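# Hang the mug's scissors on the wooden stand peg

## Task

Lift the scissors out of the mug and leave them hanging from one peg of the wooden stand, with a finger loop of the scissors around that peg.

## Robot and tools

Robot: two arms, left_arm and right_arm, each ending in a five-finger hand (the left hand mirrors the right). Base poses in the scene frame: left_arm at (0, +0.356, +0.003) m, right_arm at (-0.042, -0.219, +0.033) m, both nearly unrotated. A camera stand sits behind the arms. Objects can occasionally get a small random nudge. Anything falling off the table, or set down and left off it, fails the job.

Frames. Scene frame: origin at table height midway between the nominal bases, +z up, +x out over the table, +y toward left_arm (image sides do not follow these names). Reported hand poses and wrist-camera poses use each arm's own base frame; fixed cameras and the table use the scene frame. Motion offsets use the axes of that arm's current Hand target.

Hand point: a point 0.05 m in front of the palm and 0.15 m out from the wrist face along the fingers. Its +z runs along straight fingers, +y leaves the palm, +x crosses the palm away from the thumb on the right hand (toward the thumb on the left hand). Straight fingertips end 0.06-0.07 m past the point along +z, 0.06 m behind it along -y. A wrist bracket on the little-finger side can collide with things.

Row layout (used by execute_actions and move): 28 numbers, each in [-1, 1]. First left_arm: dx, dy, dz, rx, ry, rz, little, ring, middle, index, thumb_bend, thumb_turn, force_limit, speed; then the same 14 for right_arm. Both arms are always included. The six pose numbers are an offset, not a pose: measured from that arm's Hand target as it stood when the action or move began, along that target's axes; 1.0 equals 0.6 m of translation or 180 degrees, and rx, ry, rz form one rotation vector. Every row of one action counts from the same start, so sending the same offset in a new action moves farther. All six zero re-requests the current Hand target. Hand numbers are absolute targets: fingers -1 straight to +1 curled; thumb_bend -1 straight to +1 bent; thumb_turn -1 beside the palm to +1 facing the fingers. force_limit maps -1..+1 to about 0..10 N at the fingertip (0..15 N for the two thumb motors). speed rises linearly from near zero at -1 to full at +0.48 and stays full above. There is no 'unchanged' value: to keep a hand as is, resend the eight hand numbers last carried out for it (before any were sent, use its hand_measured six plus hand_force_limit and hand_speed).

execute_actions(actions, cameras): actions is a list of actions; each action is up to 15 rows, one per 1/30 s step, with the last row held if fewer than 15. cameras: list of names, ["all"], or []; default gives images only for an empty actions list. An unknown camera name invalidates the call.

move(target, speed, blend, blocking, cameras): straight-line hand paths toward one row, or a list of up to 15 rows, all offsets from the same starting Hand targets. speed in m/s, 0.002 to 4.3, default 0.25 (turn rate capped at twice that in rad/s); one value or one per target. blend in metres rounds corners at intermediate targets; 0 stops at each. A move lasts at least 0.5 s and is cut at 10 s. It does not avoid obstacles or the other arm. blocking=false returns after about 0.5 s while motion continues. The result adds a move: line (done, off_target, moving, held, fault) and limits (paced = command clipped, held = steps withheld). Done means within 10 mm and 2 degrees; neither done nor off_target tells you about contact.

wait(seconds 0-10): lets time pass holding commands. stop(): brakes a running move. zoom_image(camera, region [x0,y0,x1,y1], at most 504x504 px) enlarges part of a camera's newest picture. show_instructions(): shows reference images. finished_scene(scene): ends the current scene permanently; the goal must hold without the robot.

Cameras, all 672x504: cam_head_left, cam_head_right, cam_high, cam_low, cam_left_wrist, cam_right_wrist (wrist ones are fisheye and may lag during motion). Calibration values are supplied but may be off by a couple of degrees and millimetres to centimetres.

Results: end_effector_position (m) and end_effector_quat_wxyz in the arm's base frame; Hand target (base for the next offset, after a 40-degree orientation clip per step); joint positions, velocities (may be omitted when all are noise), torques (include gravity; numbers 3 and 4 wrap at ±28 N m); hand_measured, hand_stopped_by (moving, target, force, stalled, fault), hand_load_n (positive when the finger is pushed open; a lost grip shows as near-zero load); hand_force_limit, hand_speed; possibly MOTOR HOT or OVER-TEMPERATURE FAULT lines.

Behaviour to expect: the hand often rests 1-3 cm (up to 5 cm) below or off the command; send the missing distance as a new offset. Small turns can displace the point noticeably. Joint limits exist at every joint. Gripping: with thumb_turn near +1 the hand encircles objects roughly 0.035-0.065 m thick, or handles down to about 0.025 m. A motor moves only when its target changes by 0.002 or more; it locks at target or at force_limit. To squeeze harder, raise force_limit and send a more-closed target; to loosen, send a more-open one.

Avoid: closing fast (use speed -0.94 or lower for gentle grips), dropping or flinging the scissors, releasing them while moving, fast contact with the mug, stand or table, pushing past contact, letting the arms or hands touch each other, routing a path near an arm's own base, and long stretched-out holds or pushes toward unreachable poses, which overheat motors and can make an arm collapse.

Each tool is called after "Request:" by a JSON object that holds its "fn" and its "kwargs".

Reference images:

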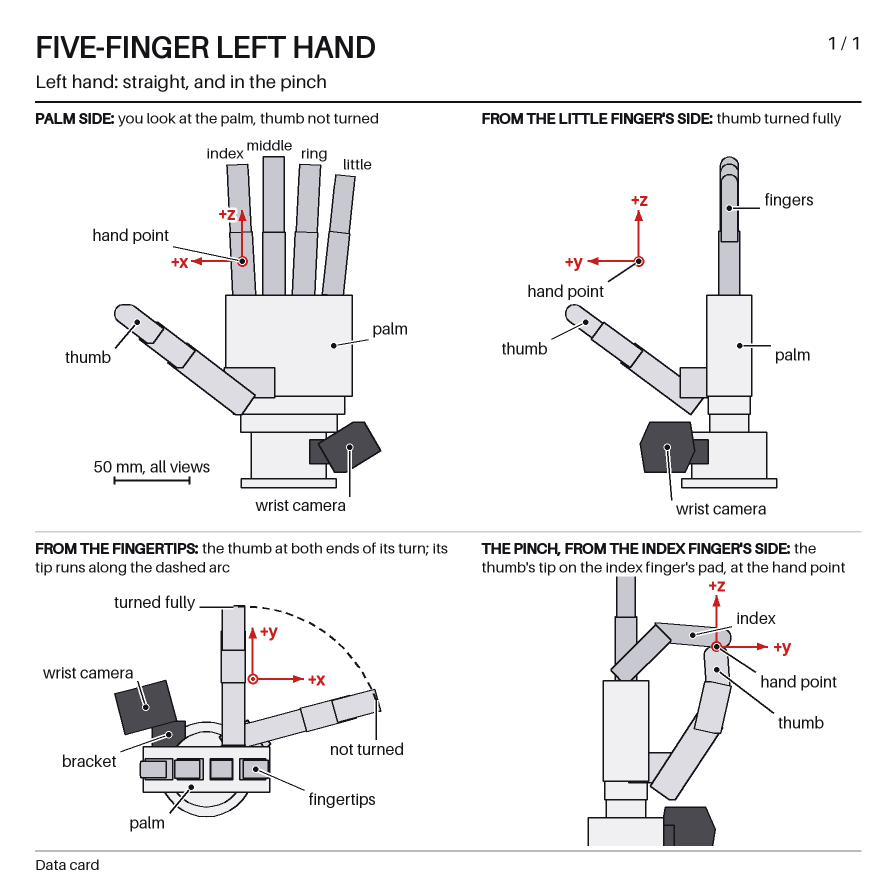

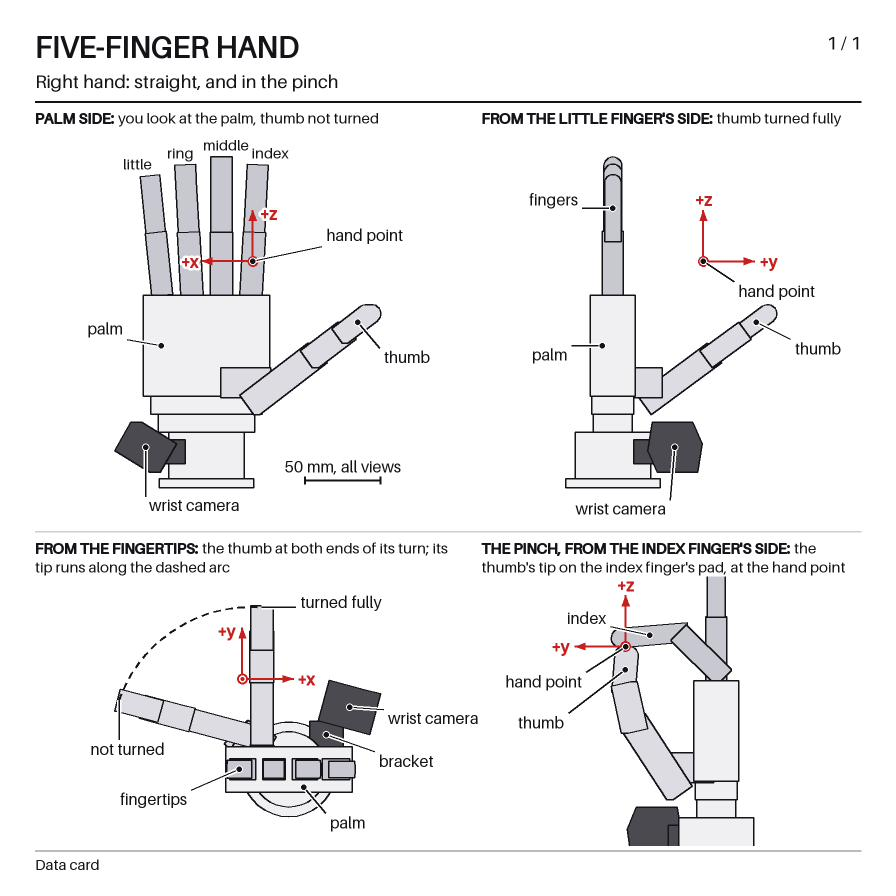

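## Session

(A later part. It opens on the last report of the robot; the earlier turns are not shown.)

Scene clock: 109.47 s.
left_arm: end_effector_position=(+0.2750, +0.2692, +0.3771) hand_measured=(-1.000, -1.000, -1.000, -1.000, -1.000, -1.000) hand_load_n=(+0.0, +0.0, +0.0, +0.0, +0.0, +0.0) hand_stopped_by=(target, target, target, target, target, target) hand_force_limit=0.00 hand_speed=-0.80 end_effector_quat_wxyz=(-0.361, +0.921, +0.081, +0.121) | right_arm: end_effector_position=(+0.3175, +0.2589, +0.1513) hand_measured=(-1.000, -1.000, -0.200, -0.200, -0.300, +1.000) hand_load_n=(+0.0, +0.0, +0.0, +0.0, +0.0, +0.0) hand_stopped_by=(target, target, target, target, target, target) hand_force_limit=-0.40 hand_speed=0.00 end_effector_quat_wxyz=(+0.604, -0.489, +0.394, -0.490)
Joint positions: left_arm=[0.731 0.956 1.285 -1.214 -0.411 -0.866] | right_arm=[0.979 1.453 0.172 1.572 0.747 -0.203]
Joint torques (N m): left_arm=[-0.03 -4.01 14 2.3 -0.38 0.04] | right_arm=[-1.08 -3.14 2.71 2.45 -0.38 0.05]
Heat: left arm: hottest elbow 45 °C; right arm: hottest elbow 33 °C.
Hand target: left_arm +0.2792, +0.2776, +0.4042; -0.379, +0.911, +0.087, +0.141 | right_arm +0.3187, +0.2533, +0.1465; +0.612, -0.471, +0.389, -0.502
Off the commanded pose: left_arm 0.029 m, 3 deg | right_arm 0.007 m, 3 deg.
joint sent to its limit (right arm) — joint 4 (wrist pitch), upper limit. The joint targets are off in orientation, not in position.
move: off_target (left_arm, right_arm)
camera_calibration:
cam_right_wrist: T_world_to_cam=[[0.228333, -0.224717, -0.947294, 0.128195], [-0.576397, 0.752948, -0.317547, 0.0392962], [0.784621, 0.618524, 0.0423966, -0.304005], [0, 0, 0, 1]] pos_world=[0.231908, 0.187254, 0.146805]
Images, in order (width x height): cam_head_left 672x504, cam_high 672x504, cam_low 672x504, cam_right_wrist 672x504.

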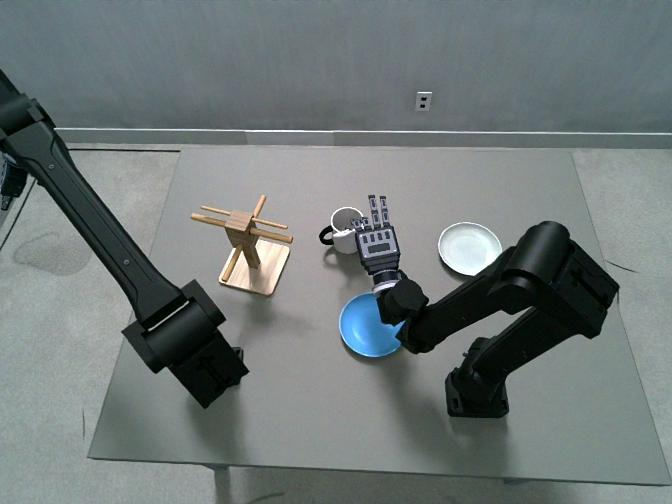

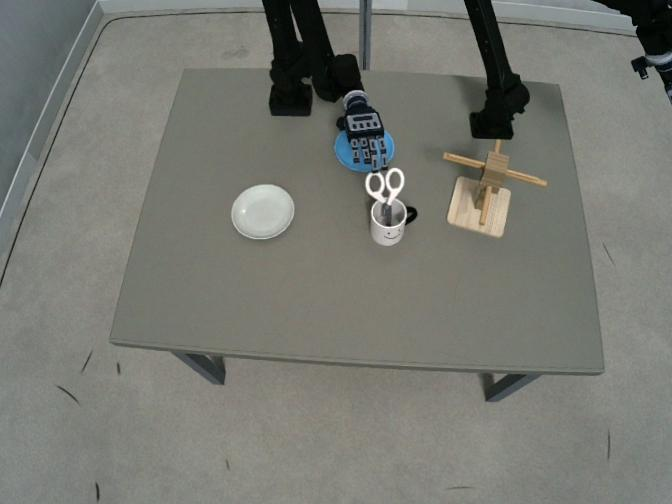

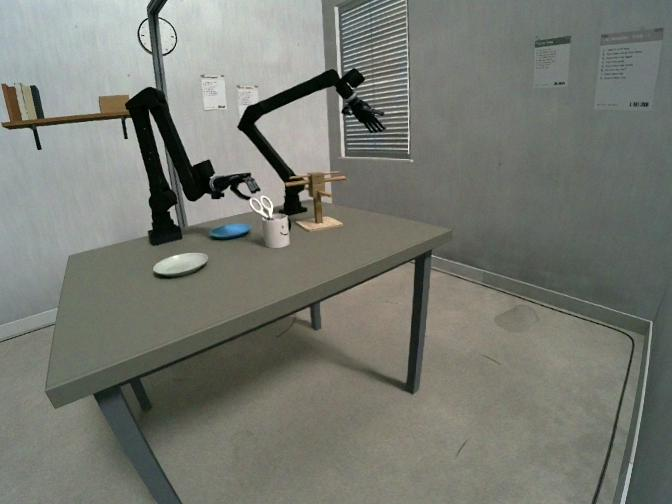

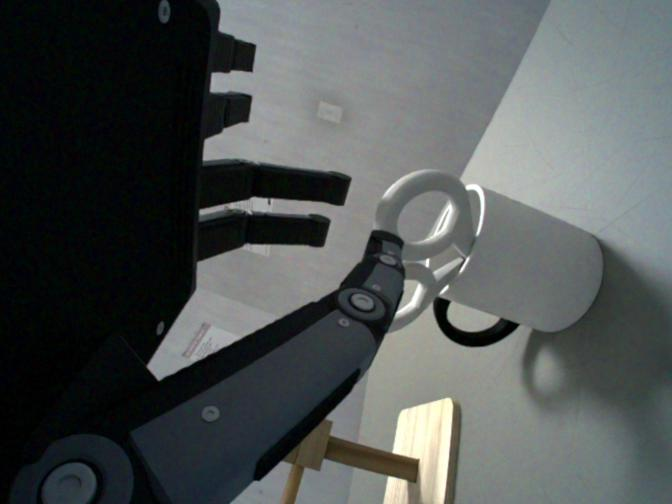

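Request:
{"fn": "move", "kwargs": {"target": [[0,0,0,0,0,0,-1,-1,-1,-1,-1,-1,0,-0.8, 0.005,0.029,0.0287,-0.028,0,0,-1,-1,-0.2,-0.2,-0.3,1,-0.4,0]], "speed": 0.06, "cameras": ["cam_head_left","cam_right_wrist","cam_high","cam_low"]}}

Request:
{"fn": "zoom_image", "kwargs": {"camera": "cam_right_wrist", "region": [200, 140, 672, 490]}}

Request:
{"fn": "zoom_image", "kwargs": {"camera": "cam_low", "region": [200, 150, 320, 260]}}

Request:
{"fn": "zoom_image", "kwargs": {"camera": "cam_high", "region": [320, 90, 450, 260]}}

Scene clock: 116.73 s.
left_arm: end_effector_position=(+0.2750, +0.2692, +0.3771) hand_measured=(-1.000, -1.000, -1.000, -1.000, -1.000, -1.000) hand_load_n=(+0.0, +0.0, +0.0, +0.0, +0.0, -0.5) hand_stopped_by=(target, target, target, target, target, target) hand_force_limit=0.00 hand_speed=-0.80 end_effector_quat_wxyz=(-0.361, +0.921, +0.081, +0.121) | right_arm: end_effector_position=(+0.3308, +0.2491, +0.1318) hand_measured=(-1.000, -1.000, -0.200, -0.200, -0.300, +1.000) hand_load_n=(+0.0, +0.0, -0.5, +0.0, +0.0, +0.0) hand_stopped_by=(target, target, target, target, target, target) hand_force_limit=-0.40 hand_speed=0.00 end_effector_quat_wxyz=(+0.589, -0.502, +0.407, -0.484)
Joint positions: left_arm=[0.731 0.956 1.285 -1.214 -0.411 -0.866] | right_arm=[0.91 1.487 0.172 1.531 0.697 -0.146]
Joint torques (N m): left_arm=[-0.03 -4.13 14 2.26 -0.38 0.04] | right_arm=[-1.03 -3.31 5.5 1.54 -0.32 0.03]
Heat: left arm: hottest elbow 46 °C; right arm: hottest elbow 33 °C.
Hand target: left_arm +0.2792, +0.2776, +0.4042; -0.379, +0.911, +0.087, +0.141 | right_arm +0.3399, +0.2544, +0.1340; +0.591, -0.497, +0.411, -0.485
Off the commanded pose: left_arm 0.029 m, 3 deg | right_arm 0.011 m, 1 deg.
move: off_target (left_arm, right_arm)
camera_calibration:
cam_right_wrist: T_world_to_cam=[[0.1829, -0.239589, -0.953491, 0.123961], [-0.582893, 0.754575, -0.301417, 0.0478572], [0.791696, 0.610912, -0.00164343, -0.302254], [0, 0, 0, 1]] pos_world=[0.244517, 0.178239, 0.132124]
Images, in order (width x height): cam_head_left 672x504, cam_high 672x504, cam_low 672x504, cam_right_wrist 672x504.

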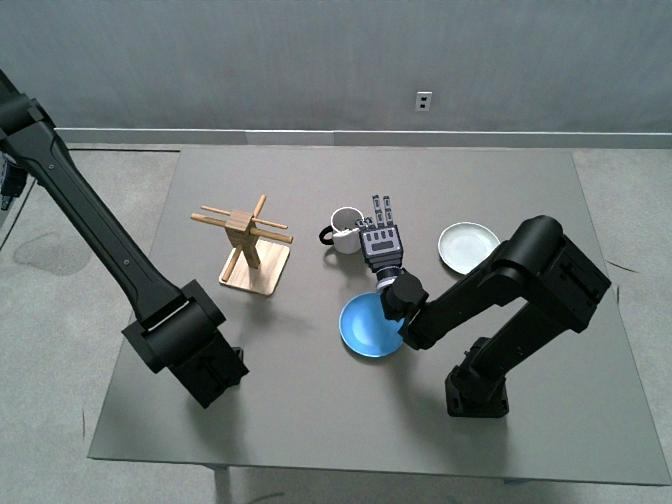

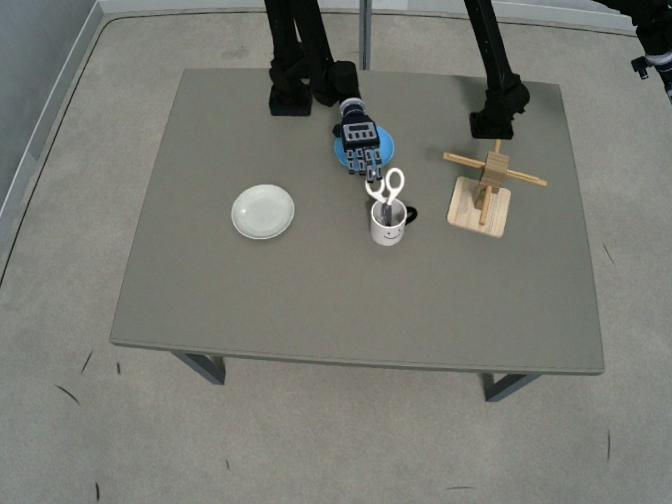

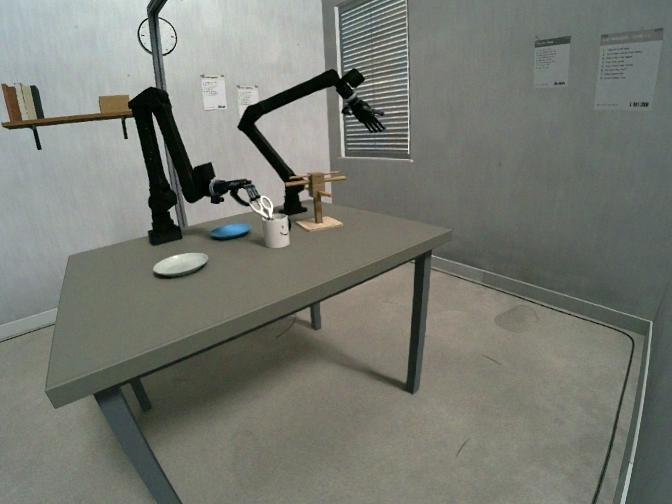

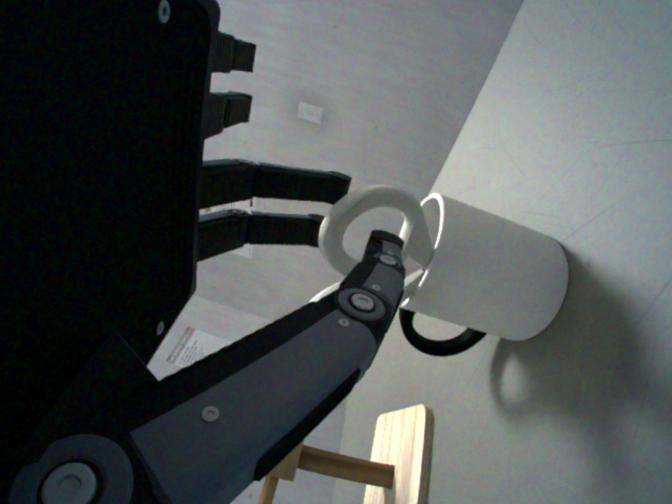

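Scaled by 1.068 from the camera's 672x504 image, which has a finer 960x720 frame.

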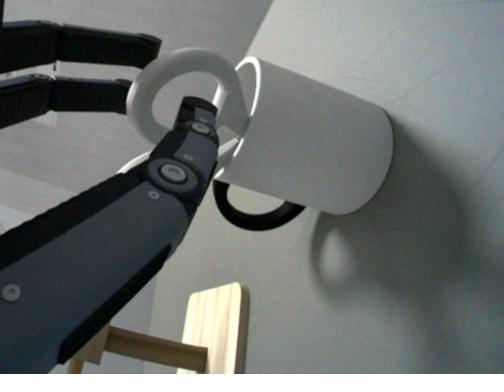

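Scaled by 4.200 from the camera's 672x504 image, which has a finer 960x720 frame.

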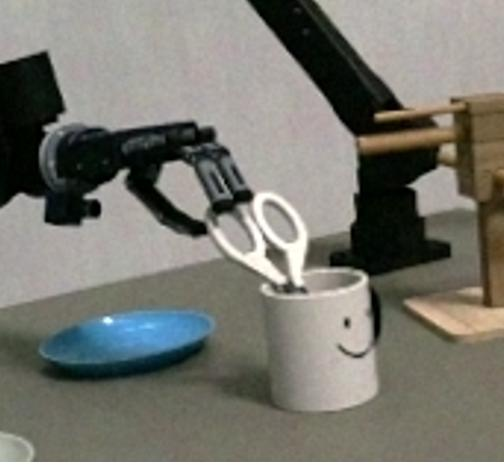

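Scaled by 2.965 from the camera's 672x504 image, which has a finer 960x720 frame.

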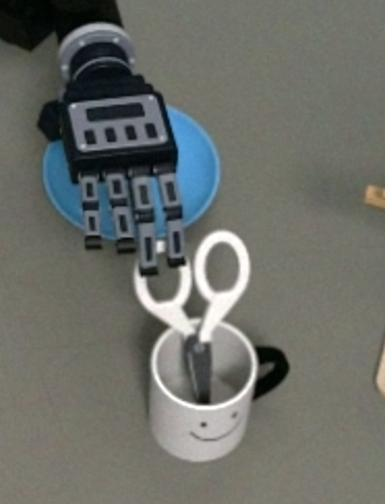

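Request:
{"fn": "move", "kwargs": {"target": [[0,0,0,0,0,0,-1,-1,-1,-1,-1,-1,0,-0.8, 0,-0.0065,0.0168,0,0,0,-1,-1,-0.2,-0.2,-0.3,1,-0.4,0],[0,0,0,0,0,0,-1,-1,-1,-1,-1,-1,0,-0.8, 0,-0.0065,0.0168,0,0,0,-1,-1,0.0,0.0,-0.1,1,-0.4,-0.6]], "speed": 0.06, "cameras": ["cam_right_wrist","cam_high","cam_low"]}}

Request:
{"fn": "zoom_image", "kwargs": {"camera": "cam_right_wrist", "region": [200, 140, 500, 340]}}

Request:
{"fn": "zoom_image", "kwargs": {"camera": "cam_low", "region": [200, 150, 320, 260]}}

Request:
{"fn": "zoom_image", "kwargs": {"camera": "cam_high", "region": [320, 90, 450, 260]}}

Scene clock: 123.87 s.
left_arm: end_effector_position=(+0.2750, +0.2692, +0.3771) hand_measured=(-1.000, -1.000, -1.000, -1.000, -1.000, -1.000) hand_load_n=(+0.0, +0.0, +0.0, +0.0, -0.5, +0.0) hand_stopped_by=(target, target, target, target, target, target) hand_force_limit=0.00 hand_speed=-0.80 end_effector_quat_wxyz=(-0.361, +0.921, +0.081, +0.121) | right_arm: end_effector_position=(+0.3393, +0.2518, +0.1275) hand_measured=(-1.000, -1.000, +0.000, +0.000, -0.100, +1.000) hand_load_n=(+0.0, +0.0, +0.5, +0.0, +0.0, +0.0) hand_stopped_by=(target, target, target, target, target, target) hand_force_limit=-0.40 hand_speed=-0.60 end_effector_quat_wxyz=(+0.582, -0.512, +0.407, -0.483)
Joint positions: left_arm=[0.731 0.956 1.285 -1.214 -0.411 -0.866] | right_arm=[0.887 1.487 0.192 1.482 0.672 -0.138]
Joint torques (N m): left_arm=[-0.15 -4.07 14.01 2.3 -0.38 0.04] | right_arm=[-1.14 -5.25 5.7 1.55 -0.27 0.02]
Heat: left arm: hottest elbow 46 °C; right arm: hottest elbow 32 °C.
Hand target: left_arm +0.2792, +0.2776, +0.4042; -0.379, +0.911, +0.087, +0.141 | right_arm +0.3490, +0.2563, +0.1395; +0.591, -0.497, +0.411, -0.485
Off the commanded pose: left_arm 0.029 m, 3 deg | right_arm 0.016 m, 2 deg.
move: off_target (left_arm, right_arm); target 2's new numbers were sent with right_arm's hand 0.016 m and 2 deg from that target
camera_calibration:
cam_right_wrist: T_world_to_cam=[[0.168703, -0.256391, -0.951737, 0.127838], [-0.589279, 0.747781, -0.3059, 0.0538363], [0.79012, 0.612444, -0.0249331, -0.307485], [0, 0, 0, 1]] pos_world=[0.253108, 0.180836, 0.13047]
Images, in order (width x height): cam_high 672x504, cam_low 672x504, cam_right_wrist 672x504.

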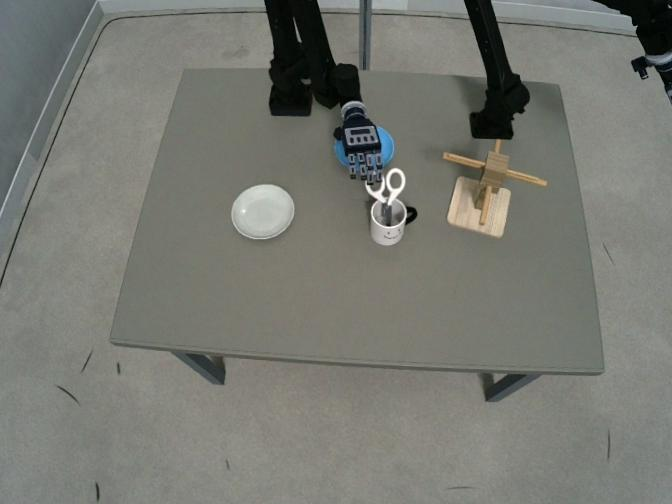

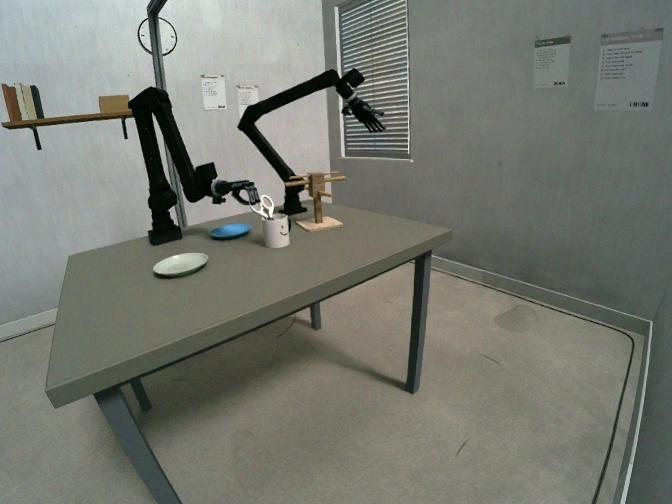

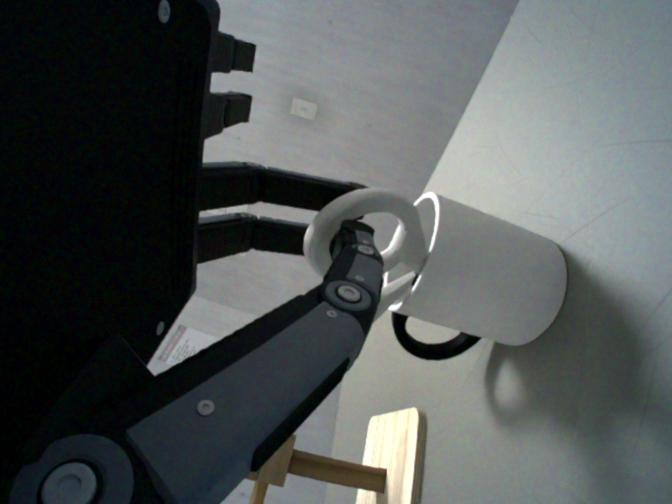

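Scaled by 1.680 from the camera's 672x504 image, which has a finer 960x720 frame.

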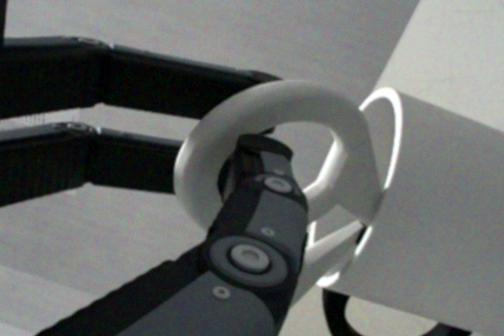

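Scaled by 4.200 from the camera's 672x504 image, which has a finer 960x720 frame.

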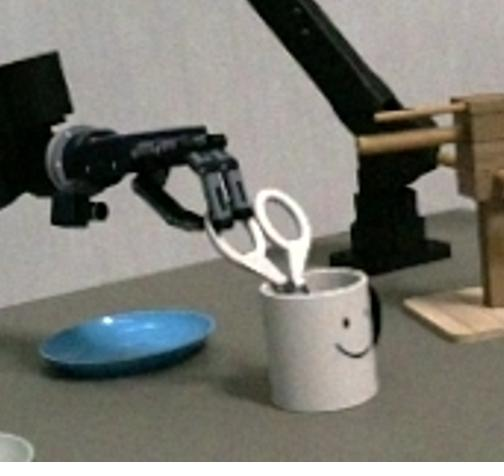

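Scaled by 2.965 from the camera's 672x504 image, which has a finer 960x720 frame.

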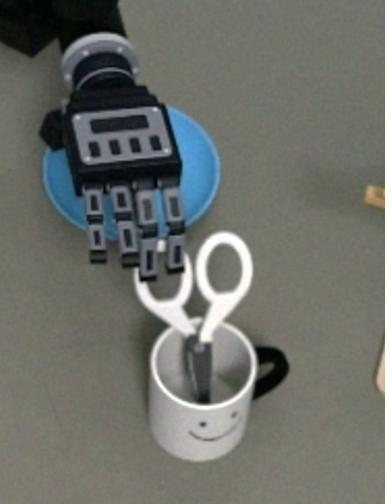

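Request:
{"fn": "move", "kwargs": {"target": [[0,0,0,0,0,0,-1,-1,-1,-1,-1,-1,0,-0.8, 0,-0.022,-0.003,0,0,0,-1,-1,0.0,0.0,-0.1,1,-0.4,-0.6]], "speed": 0.06, "cameras": ["cam_right_wrist","cam_high","cam_low"]}}

Request:
{"fn": "zoom_image", "kwargs": {"camera": "cam_right_wrist", "region": [200, 140, 500, 340]}}

Request:
{"fn": "zoom_image", "kwargs": {"camera": "cam_low", "region": [200, 150, 320, 260]}}

Scene clock: 127.23 s.
left_arm: end_effector_position=(+0.2750, +0.2692, +0.3771) hand_measured=(-1.000, -1.000, -1.000, -1.000, -1.000, -1.000) hand_load_n=(+0.0, +0.0, +0.0, +0.0, +0.0, +0.0) hand_stopped_by=(target, target, target, target, target, target) hand_force_limit=0.00 hand_speed=-0.80 end_effector_quat_wxyz=(-0.361, +0.921, +0.081, +0.121) | right_arm: end_effector_position=(+0.3384, +0.2495, +0.1412) hand_measured=(-1.000, -1.000, +0.000, +0.000, -0.100, +1.000) hand_load_n=(+0.0, +0.0, +0.0, +0.0, +0.0, +0.0) hand_stopped_by=(target, target, target, target, target, target) hand_force_limit=-0.40 hand_speed=-0.60 end_effector_quat_wxyz=(+0.583, -0.509, +0.408, -0.484)
Joint positions: left_arm=[0.731 0.956 1.285 -1.214 -0.411 -0.866] | right_arm=[0.887 1.399 0.192 1.399 0.677 -0.138]
Joint torques (N m): left_arm=[-0.03 -4.01 13.97 2.3 -0.37 0.05] | right_arm=[-0.38 -4.6 6.23 1.52 -0.06 0]
Heat: left arm: hottest elbow 46 °C; right arm: hottest elbow 32 °C.
Hand target: left_arm +0.2792, +0.2776, +0.4042; -0.379, +0.911, +0.087, +0.141 | right_arm +0.3451, +0.2555, +0.1522; +0.591, -0.497, +0.411, -0.484
Off the commanded pose: left_arm 0.029 m, 3 deg | right_arm 0.014 m, 2 deg.
move: off_target (left_arm, right_arm)
camera_calibration:
cam_right_wrist: T_world_to_cam=[[0.17059, -0.252215, -0.952516, 0.138921], [-0.584912, 0.75202, -0.303881, 0.0564214], [0.792955, 0.608977, -0.0192369, -0.305963], [0, 0, 0, 1]] pos_world=[0.251918, 0.178932, 0.143584]
Images, in order (width x height): cam_high 672x504, cam_low 672x504, cam_right_wrist 672x504.

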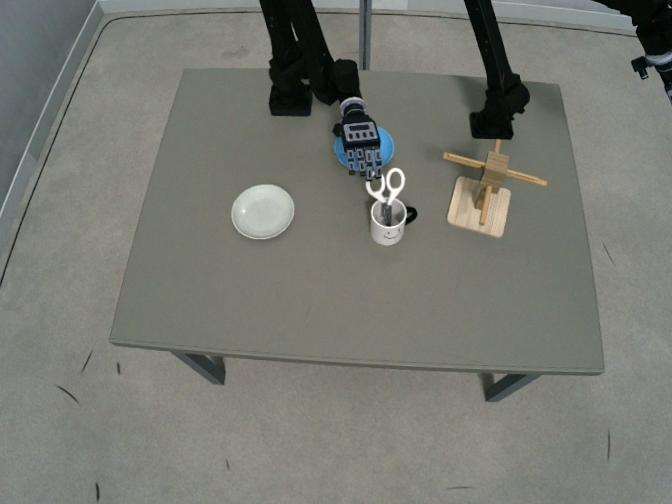

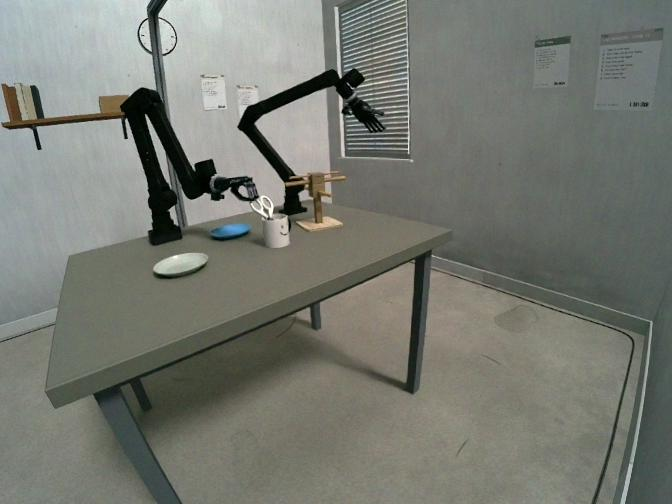

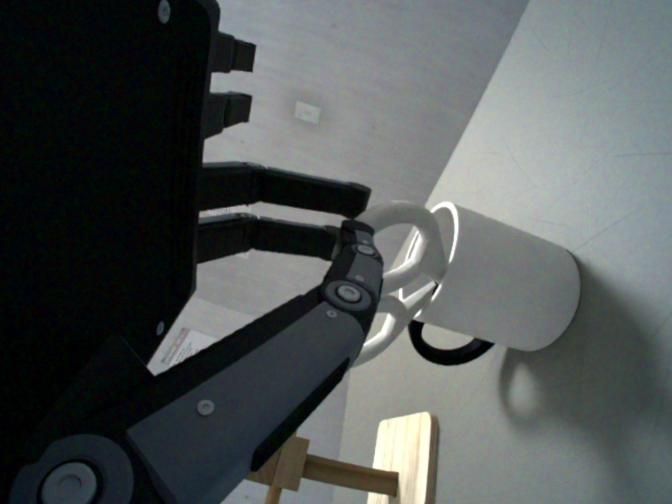

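Scaled by 1.680 from the camera's 672x504 image, which has a finer 960x720 frame.

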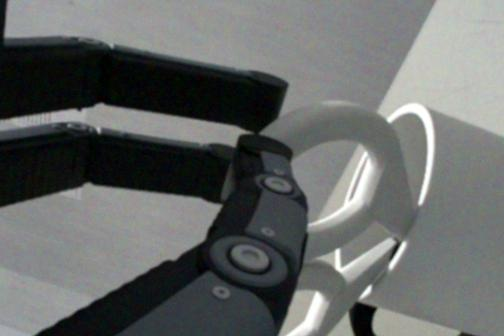

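Scaled by 4.200 from the camera's 672x504 image, which has a finer 960x720 frame.

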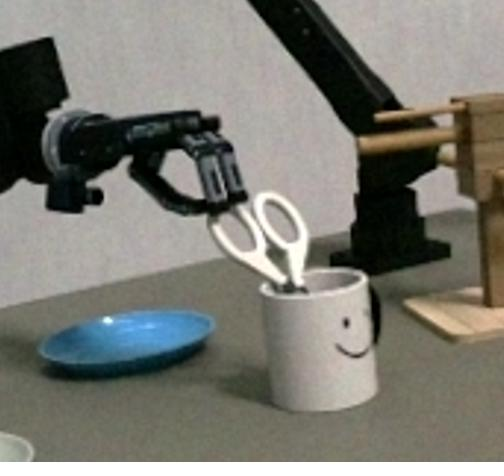

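Request:
{"fn": "move", "kwargs": {"target": [[0,0,0,0,0,0,-1,-1,-1,-1,-1,-1,0,-0.8, 0,0.010,0,0,0,0,-1,-1,0.0,0.0,-0.1,1,-0.4,-0.6]], "speed": 0.06, "cameras": ["cam_right_wrist"]}}

Request:
{"fn": "zoom_image", "kwargs": {"camera": "cam_right_wrist", "region": [200, 140, 500, 340]}}

Scene clock: 132.73 s.
left_arm: end_effector_position=(+0.2750, +0.2692, +0.3771) hand_measured=(-1.000, -1.000, -1.000, -1.000, -1.000, -1.000) hand_load_n=(+0.0, +0.0, +0.0, +0.0, +0.0, -0.5) hand_stopped_by=(target, target, target, target, target, target) hand_force_limit=0.00 hand_speed=-0.80 end_effector_quat_wxyz=(-0.361, +0.921, +0.081, +0.121) | right_arm: end_effector_position=(+0.3387, +0.2498, +0.1392) hand_measured=(-1.000, -1.000, +0.000, +0.000, -0.100, +1.000) hand_load_n=(+0.0, +0.0, +0.0, +0.0, +0.0, +0.0) hand_stopped_by=(target, target, target, target, target, target) hand_force_limit=-0.40 hand_speed=-0.60 end_effector_quat_wxyz=(+0.583, -0.509, +0.408, -0.484)
Joint positions: left_arm=[0.731 0.956 1.285 -1.214 -0.411 -0.866] | right_arm=[0.887 1.413 0.192 1.413 0.677 -0.138]
Joint torques (N m): left_arm=[-0.15 -4.13 14.02 2.28 -0.38 0.03] | right_arm=[-0.56 -3.08 6.04 2.61 -0.17 0.01]
Heat: left arm: hottest elbow 47 °C; right arm: hottest elbow 32 °C.
Hand target: left_arm +0.2792, +0.2776, +0.4042; -0.379, +0.911, +0.087, +0.141 | right_arm +0.3460, +0.2557, +0.1464; +0.591, -0.497, +0.411, -0.484
Off the commanded pose: left_arm 0.029 m, 3 deg | right_arm 0.012 m, 2 deg.
move: off_target (left_arm, right_arm)
camera_calibration:
cam_right_wrist: T_world_to_cam=[[0.170303, -0.252467, -0.952501, 0.137155], [-0.585004, 0.75194, -0.303903, 0.055804], [0.792949, 0.608972, -0.0196366, -0.306363], [0, 0, 0, 1]] pos_world=[0.252218, 0.179232, 0.141583]
Images, in order (width x height): cam_right_wrist 672x504.

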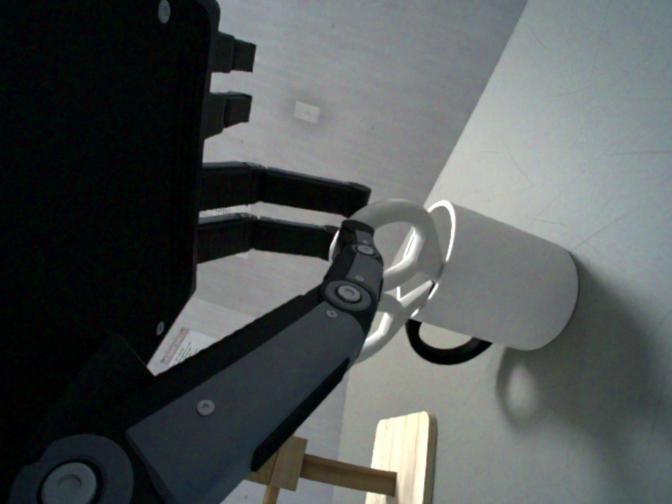

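Scaled by 1.680 from the camera's 672x504 image, which has a finer 960x720 frame.

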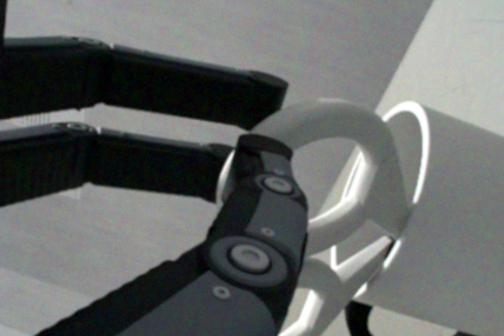

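Request:
{"fn": "move", "kwargs": {"target": [[0,0,0,0,0,0,-1,-1,-1,-1,-1,-1,0,-0.8, -0.013,0.0095,0,0,0,0,-1,-1,0.0,0.0,-0.1,1,-0.4,-0.6]], "speed": 0.06, "cameras": ["cam_right_wrist"]}}

Request:
{"fn": "zoom_image", "kwargs": {"camera": "cam_right_wrist", "region": [200, 140, 500, 340]}}

Scene clock: 136.10 s.
left_arm: end_effector_position=(+0.2750, +0.2692, +0.3771) hand_measured=(-1.000, -1.000, -1.000, -1.000, -1.000, -1.000) hand_load_n=(+0.0, +0.0, -0.5, +0.0, +0.0, +0.0) hand_stopped_by=(target, target, target, target, target, target) hand_force_limit=0.00 hand_speed=-0.80 end_effector_quat_wxyz=(-0.361, +0.921, +0.081, +0.121) | right_arm: end_effector_position=(+0.3414, +0.2507, +0.1327) hand_measured=(-1.000, -1.000, +0.000, +0.000, -0.100, +1.000) hand_load_n=(+0.0, +0.0, +0.0, +0.0, +0.0, +0.0) hand_stopped_by=(target, target, target, target, target, target) hand_force_limit=-0.40 hand_speed=-0.60 end_effector_quat_wxyz=(+0.579, -0.506, +0.413, -0.487)
Joint positions: left_arm=[0.731 0.956 1.285 -1.214 -0.411 -0.866] | right_arm=[0.891 1.462 0.2 1.454 0.696 -0.138]
Joint torques (N m): left_arm=[-0.09 -4.07 14 2.3 -0.38 0.04] | right_arm=[0.79 -3.31 6.08 2.67 -0.06 -0.05]
Heat: left arm: hottest elbow 47 °C; right arm: hottest elbow 32 °C.
Hand target: left_arm +0.2792, +0.2776, +0.4042; -0.379, +0.911, +0.087, +0.141 | right_arm +0.3456, +0.2635, +0.1408; +0.591, -0.497, +0.411, -0.485
Off the commanded pose: left_arm 0.029 m, 3 deg | right_arm 0.016 m, 2 deg.
move: off_target (left_arm, right_arm)
camera_calibration:
cam_right_wrist: T_world_to_cam=[[0.16339, -0.253325, -0.953483, 0.133454], [-0.574752, 0.76108, -0.300696, 0.0485636], [0.80185, 0.597147, -0.0212465, -0.309083], [0, 0, 0, 1]] pos_world=[0.253945, 0.181414, 0.135283]
Images, in order (width x height): cam_right_wrist 672x504.

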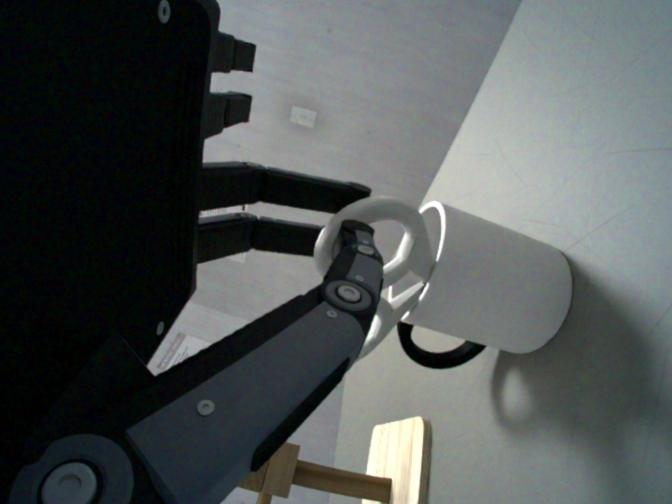

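Scaled by 1.680 from the camera's 672x504 image, which has a finer 960x720 frame.

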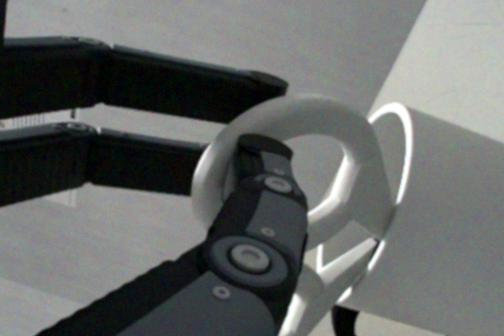

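Request:
{"fn": "move", "kwargs": {"target": [[0,0,0,0,0,0,-1,-1,-1,-1,-1,-1,0,-0.8, -0.013,-0.005,0,0,0,0,-1,-1,0.0,0.0,-0.1,1,-0.4,-0.6]], "speed": 0.06, "cameras": ["cam_right_wrist"]}}

Request:
{"fn": "zoom_image", "kwargs": {"camera": "cam_right_wrist", "region": [200, 140, 500, 340]}}

Scene clock: 138.80 s.
left_arm: end_effector_position=(+0.2750, +0.2692, +0.3771) hand_measured=(-1.000, -1.000, -1.000, -1.000, -1.000, -1.000) hand_load_n=(+0.0, -0.5, +0.0, +0.0, +0.0, -0.5) hand_stopped_by=(target, target, target, target, target, target) hand_force_limit=0.00 hand_speed=-0.80 end_effector_quat_wxyz=(-0.361, +0.921, +0.081, +0.121) | right_arm: end_effector_position=(+0.3393, +0.2582, +0.1364) hand_measured=(-1.000, -1.000, +0.000, +0.000, -0.100, +1.000) hand_load_n=(+0.0, +0.0, +0.0, +0.0, +0.0, +0.0) hand_stopped_by=(target, target, target, target, target, target) hand_force_limit=-0.40 hand_speed=-0.60 end_effector_quat_wxyz=(+0.583, -0.502, +0.415, -0.486)
Joint positions: left_arm=[0.731 0.956 1.285 -1.214 -0.411 -0.866] | right_arm=[0.916 1.462 0.212 1.454 0.72 -0.14]
Joint torques (N m): left_arm=[-0.09 -4.07 14.01 2.26 -0.38 0.04] | right_arm=[0.79 -3.84 6.3 1.92 -0.08 -0.11]
Heat: left arm: hottest elbow 47 °C; right arm: hottest elbow 32 °C.
Hand target: left_arm +0.2792, +0.2776, +0.4042; -0.379, +0.911, +0.087, +0.141 | right_arm +0.3435, +0.2710, +0.1436; +0.591, -0.497, +0.411, -0.485
Off the commanded pose: left_arm 0.029 m, 3 deg | right_arm 0.015 m, 1 deg.
move: off_target (left_arm, right_arm)
camera_calibration:
cam_right_wrist: T_world_to_cam=[[0.167336, -0.242835, -0.955526, 0.135484], [-0.574327, 0.763751, -0.294676, 0.0410687], [0.801341, 0.598094, -0.0116636, -0.313136], [0, 0, 0, 1]] pos_world=[0.251844, 0.188819, 0.137908]
Images, in order (width x height): cam_right_wrist 672x504.

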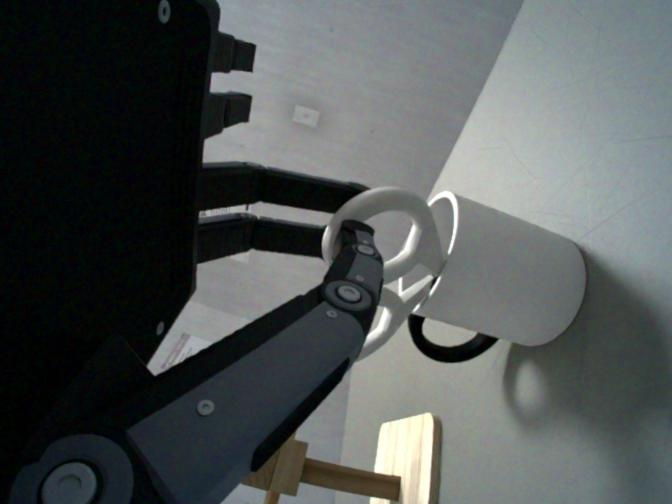

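Scaled by 1.680 from the camera's 672x504 image, which has a finer 960x720 frame.

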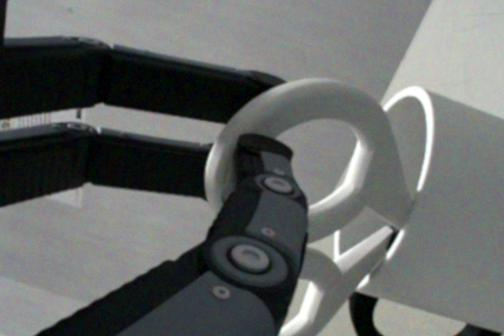

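Request:
{"fn": "move", "kwargs": {"target": [[0,0,0,0,0,0,-1,-1,-1,-1,-1,-1,0,-0.8, 0,0,0,0,0,0,-1,-1,0.1,0.1,0.02,1,-0.4,-0.9],[0,0,0,0,0,0,-1,-1,-1,-1,-1,-1,0,-0.8, 0,0,0,0,0,0,-1,-1,0.4,0.4,0.02,1,-0.4,-0.92]], "speed": 0.06, "cameras": ["cam_right_wrist","cam_high","cam_low"]}}

Request:
{"fn": "zoom_image", "kwargs": {"camera": "cam_right_wrist", "region": [200, 140, 500, 340]}}

Request:
{"fn": "zoom_image", "kwargs": {"camera": "cam_low", "region": [200, 150, 320, 260]}}

Scene clock: 142.23 s.
left_arm: end_effector_position=(+0.2750, +0.2692, +0.3771) hand_measured=(-1.000, -1.000, -1.000, -1.000, -1.000, -1.000) hand_load_n=(+0.0, +0.5, -0.5, +0.0, +0.0, +0.0) hand_stopped_by=(target, target, target, target, target, target) hand_force_limit=0.00 hand_speed=-0.80 end_effector_quat_wxyz=(-0.361, +0.921, +0.081, +0.121) | right_arm: end_effector_position=(+0.3393, +0.2581, +0.1364) hand_measured=(-1.000, -1.000, +0.062, +0.072, -0.066, +1.000) hand_load_n=(-0.5, +0.0, +5.5, +4.0, +4.5, +1.0) hand_stopped_by=(target, target, force, force, force, target) hand_force_limit=-0.40 hand_speed=-0.92 end_effector_quat_wxyz=(+0.582, -0.502, +0.415, -0.486)
Joint positions: left_arm=[0.731 0.956 1.285 -1.214 -0.411 -0.866] | right_arm=[0.916 1.462 0.212 1.454 0.721 -0.141]
Joint torques (N m): left_arm=[-0.09 -3.96 13.98 2.33 -0.38 0.03] | right_arm=[0.73 -3.84 6.3 1.94 -0.1 -0.1]
Heat: left arm: hottest elbow 47 °C; right arm: hottest elbow 32 °C.
Hand target: left_arm +0.2792, +0.2776, +0.4042; -0.379, +0.911, +0.087, +0.141 | right_arm +0.3435, +0.2710, +0.1436; +0.591, -0.497, +0.411, -0.485
Off the commanded pose: left_arm 0.029 m, 3 deg | right_arm 0.015 m, 1 deg.
move: off_target (left_arm, right_arm); target 2's new numbers were sent with right_arm's hand 0.015 m and 1 deg from that target
camera_calibration:
cam_right_wrist: T_world_to_cam=[[0.167305, -0.243986, -0.955238, 0.135643], [-0.573931, 0.763697, -0.295583, 0.0411812], [0.801631, 0.597693, -0.0122608, -0.312992], [0, 0, 0, 1]] pos_world=[0.251845, 0.188718, 0.137906]
Images, in order (width x height): cam_high 672x504, cam_low 672x504, cam_right_wrist 672x504.

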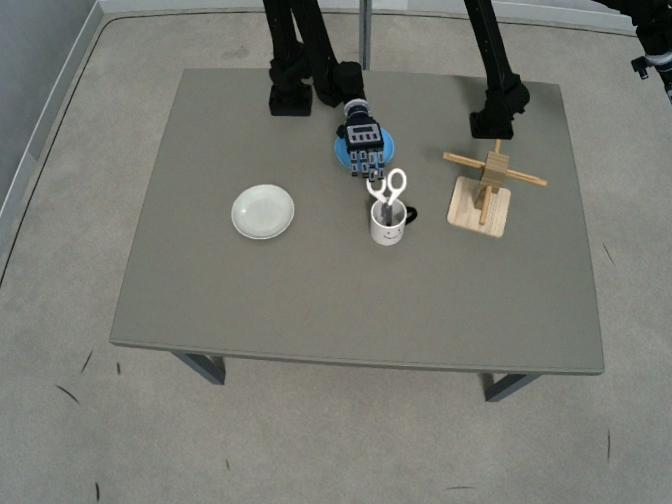

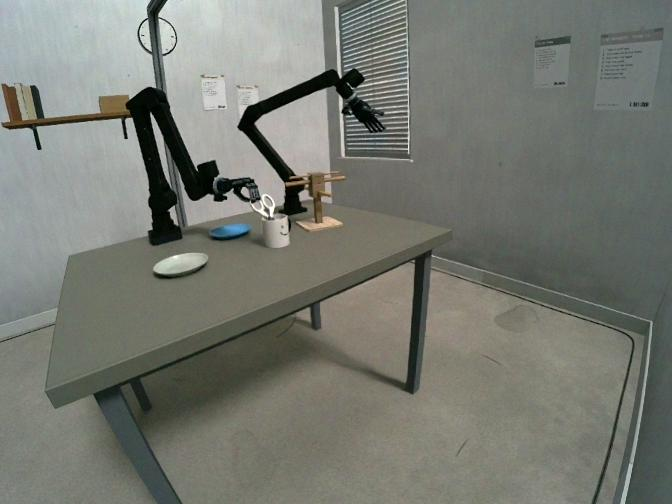

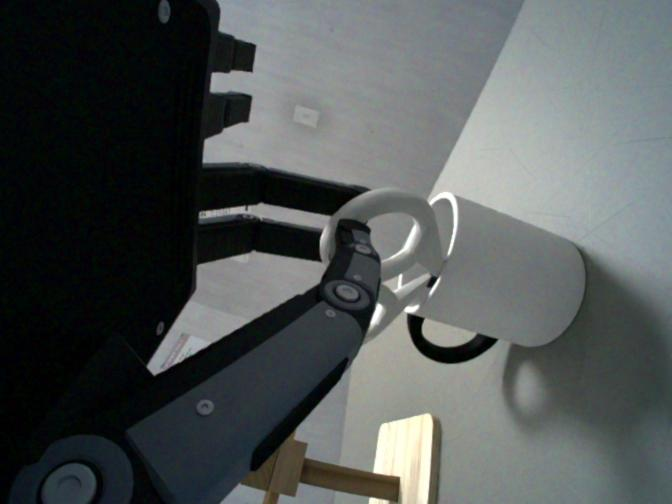

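Scaled by 1.680 from the camera's 672x504 image, which has a finer 960x720 frame.

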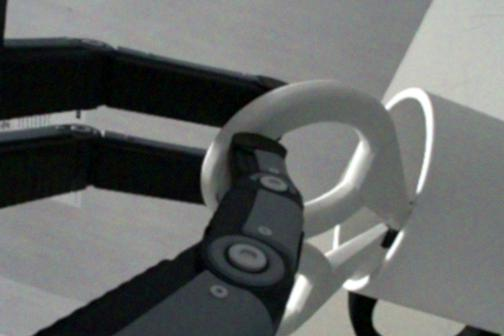

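Scaled by 4.200 from the camera's 672x504 image, which has a finer 960x720 frame.

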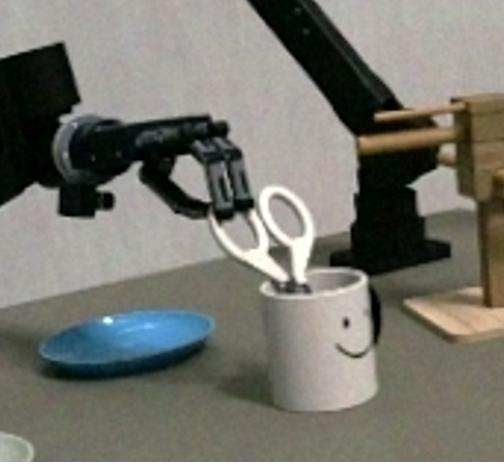

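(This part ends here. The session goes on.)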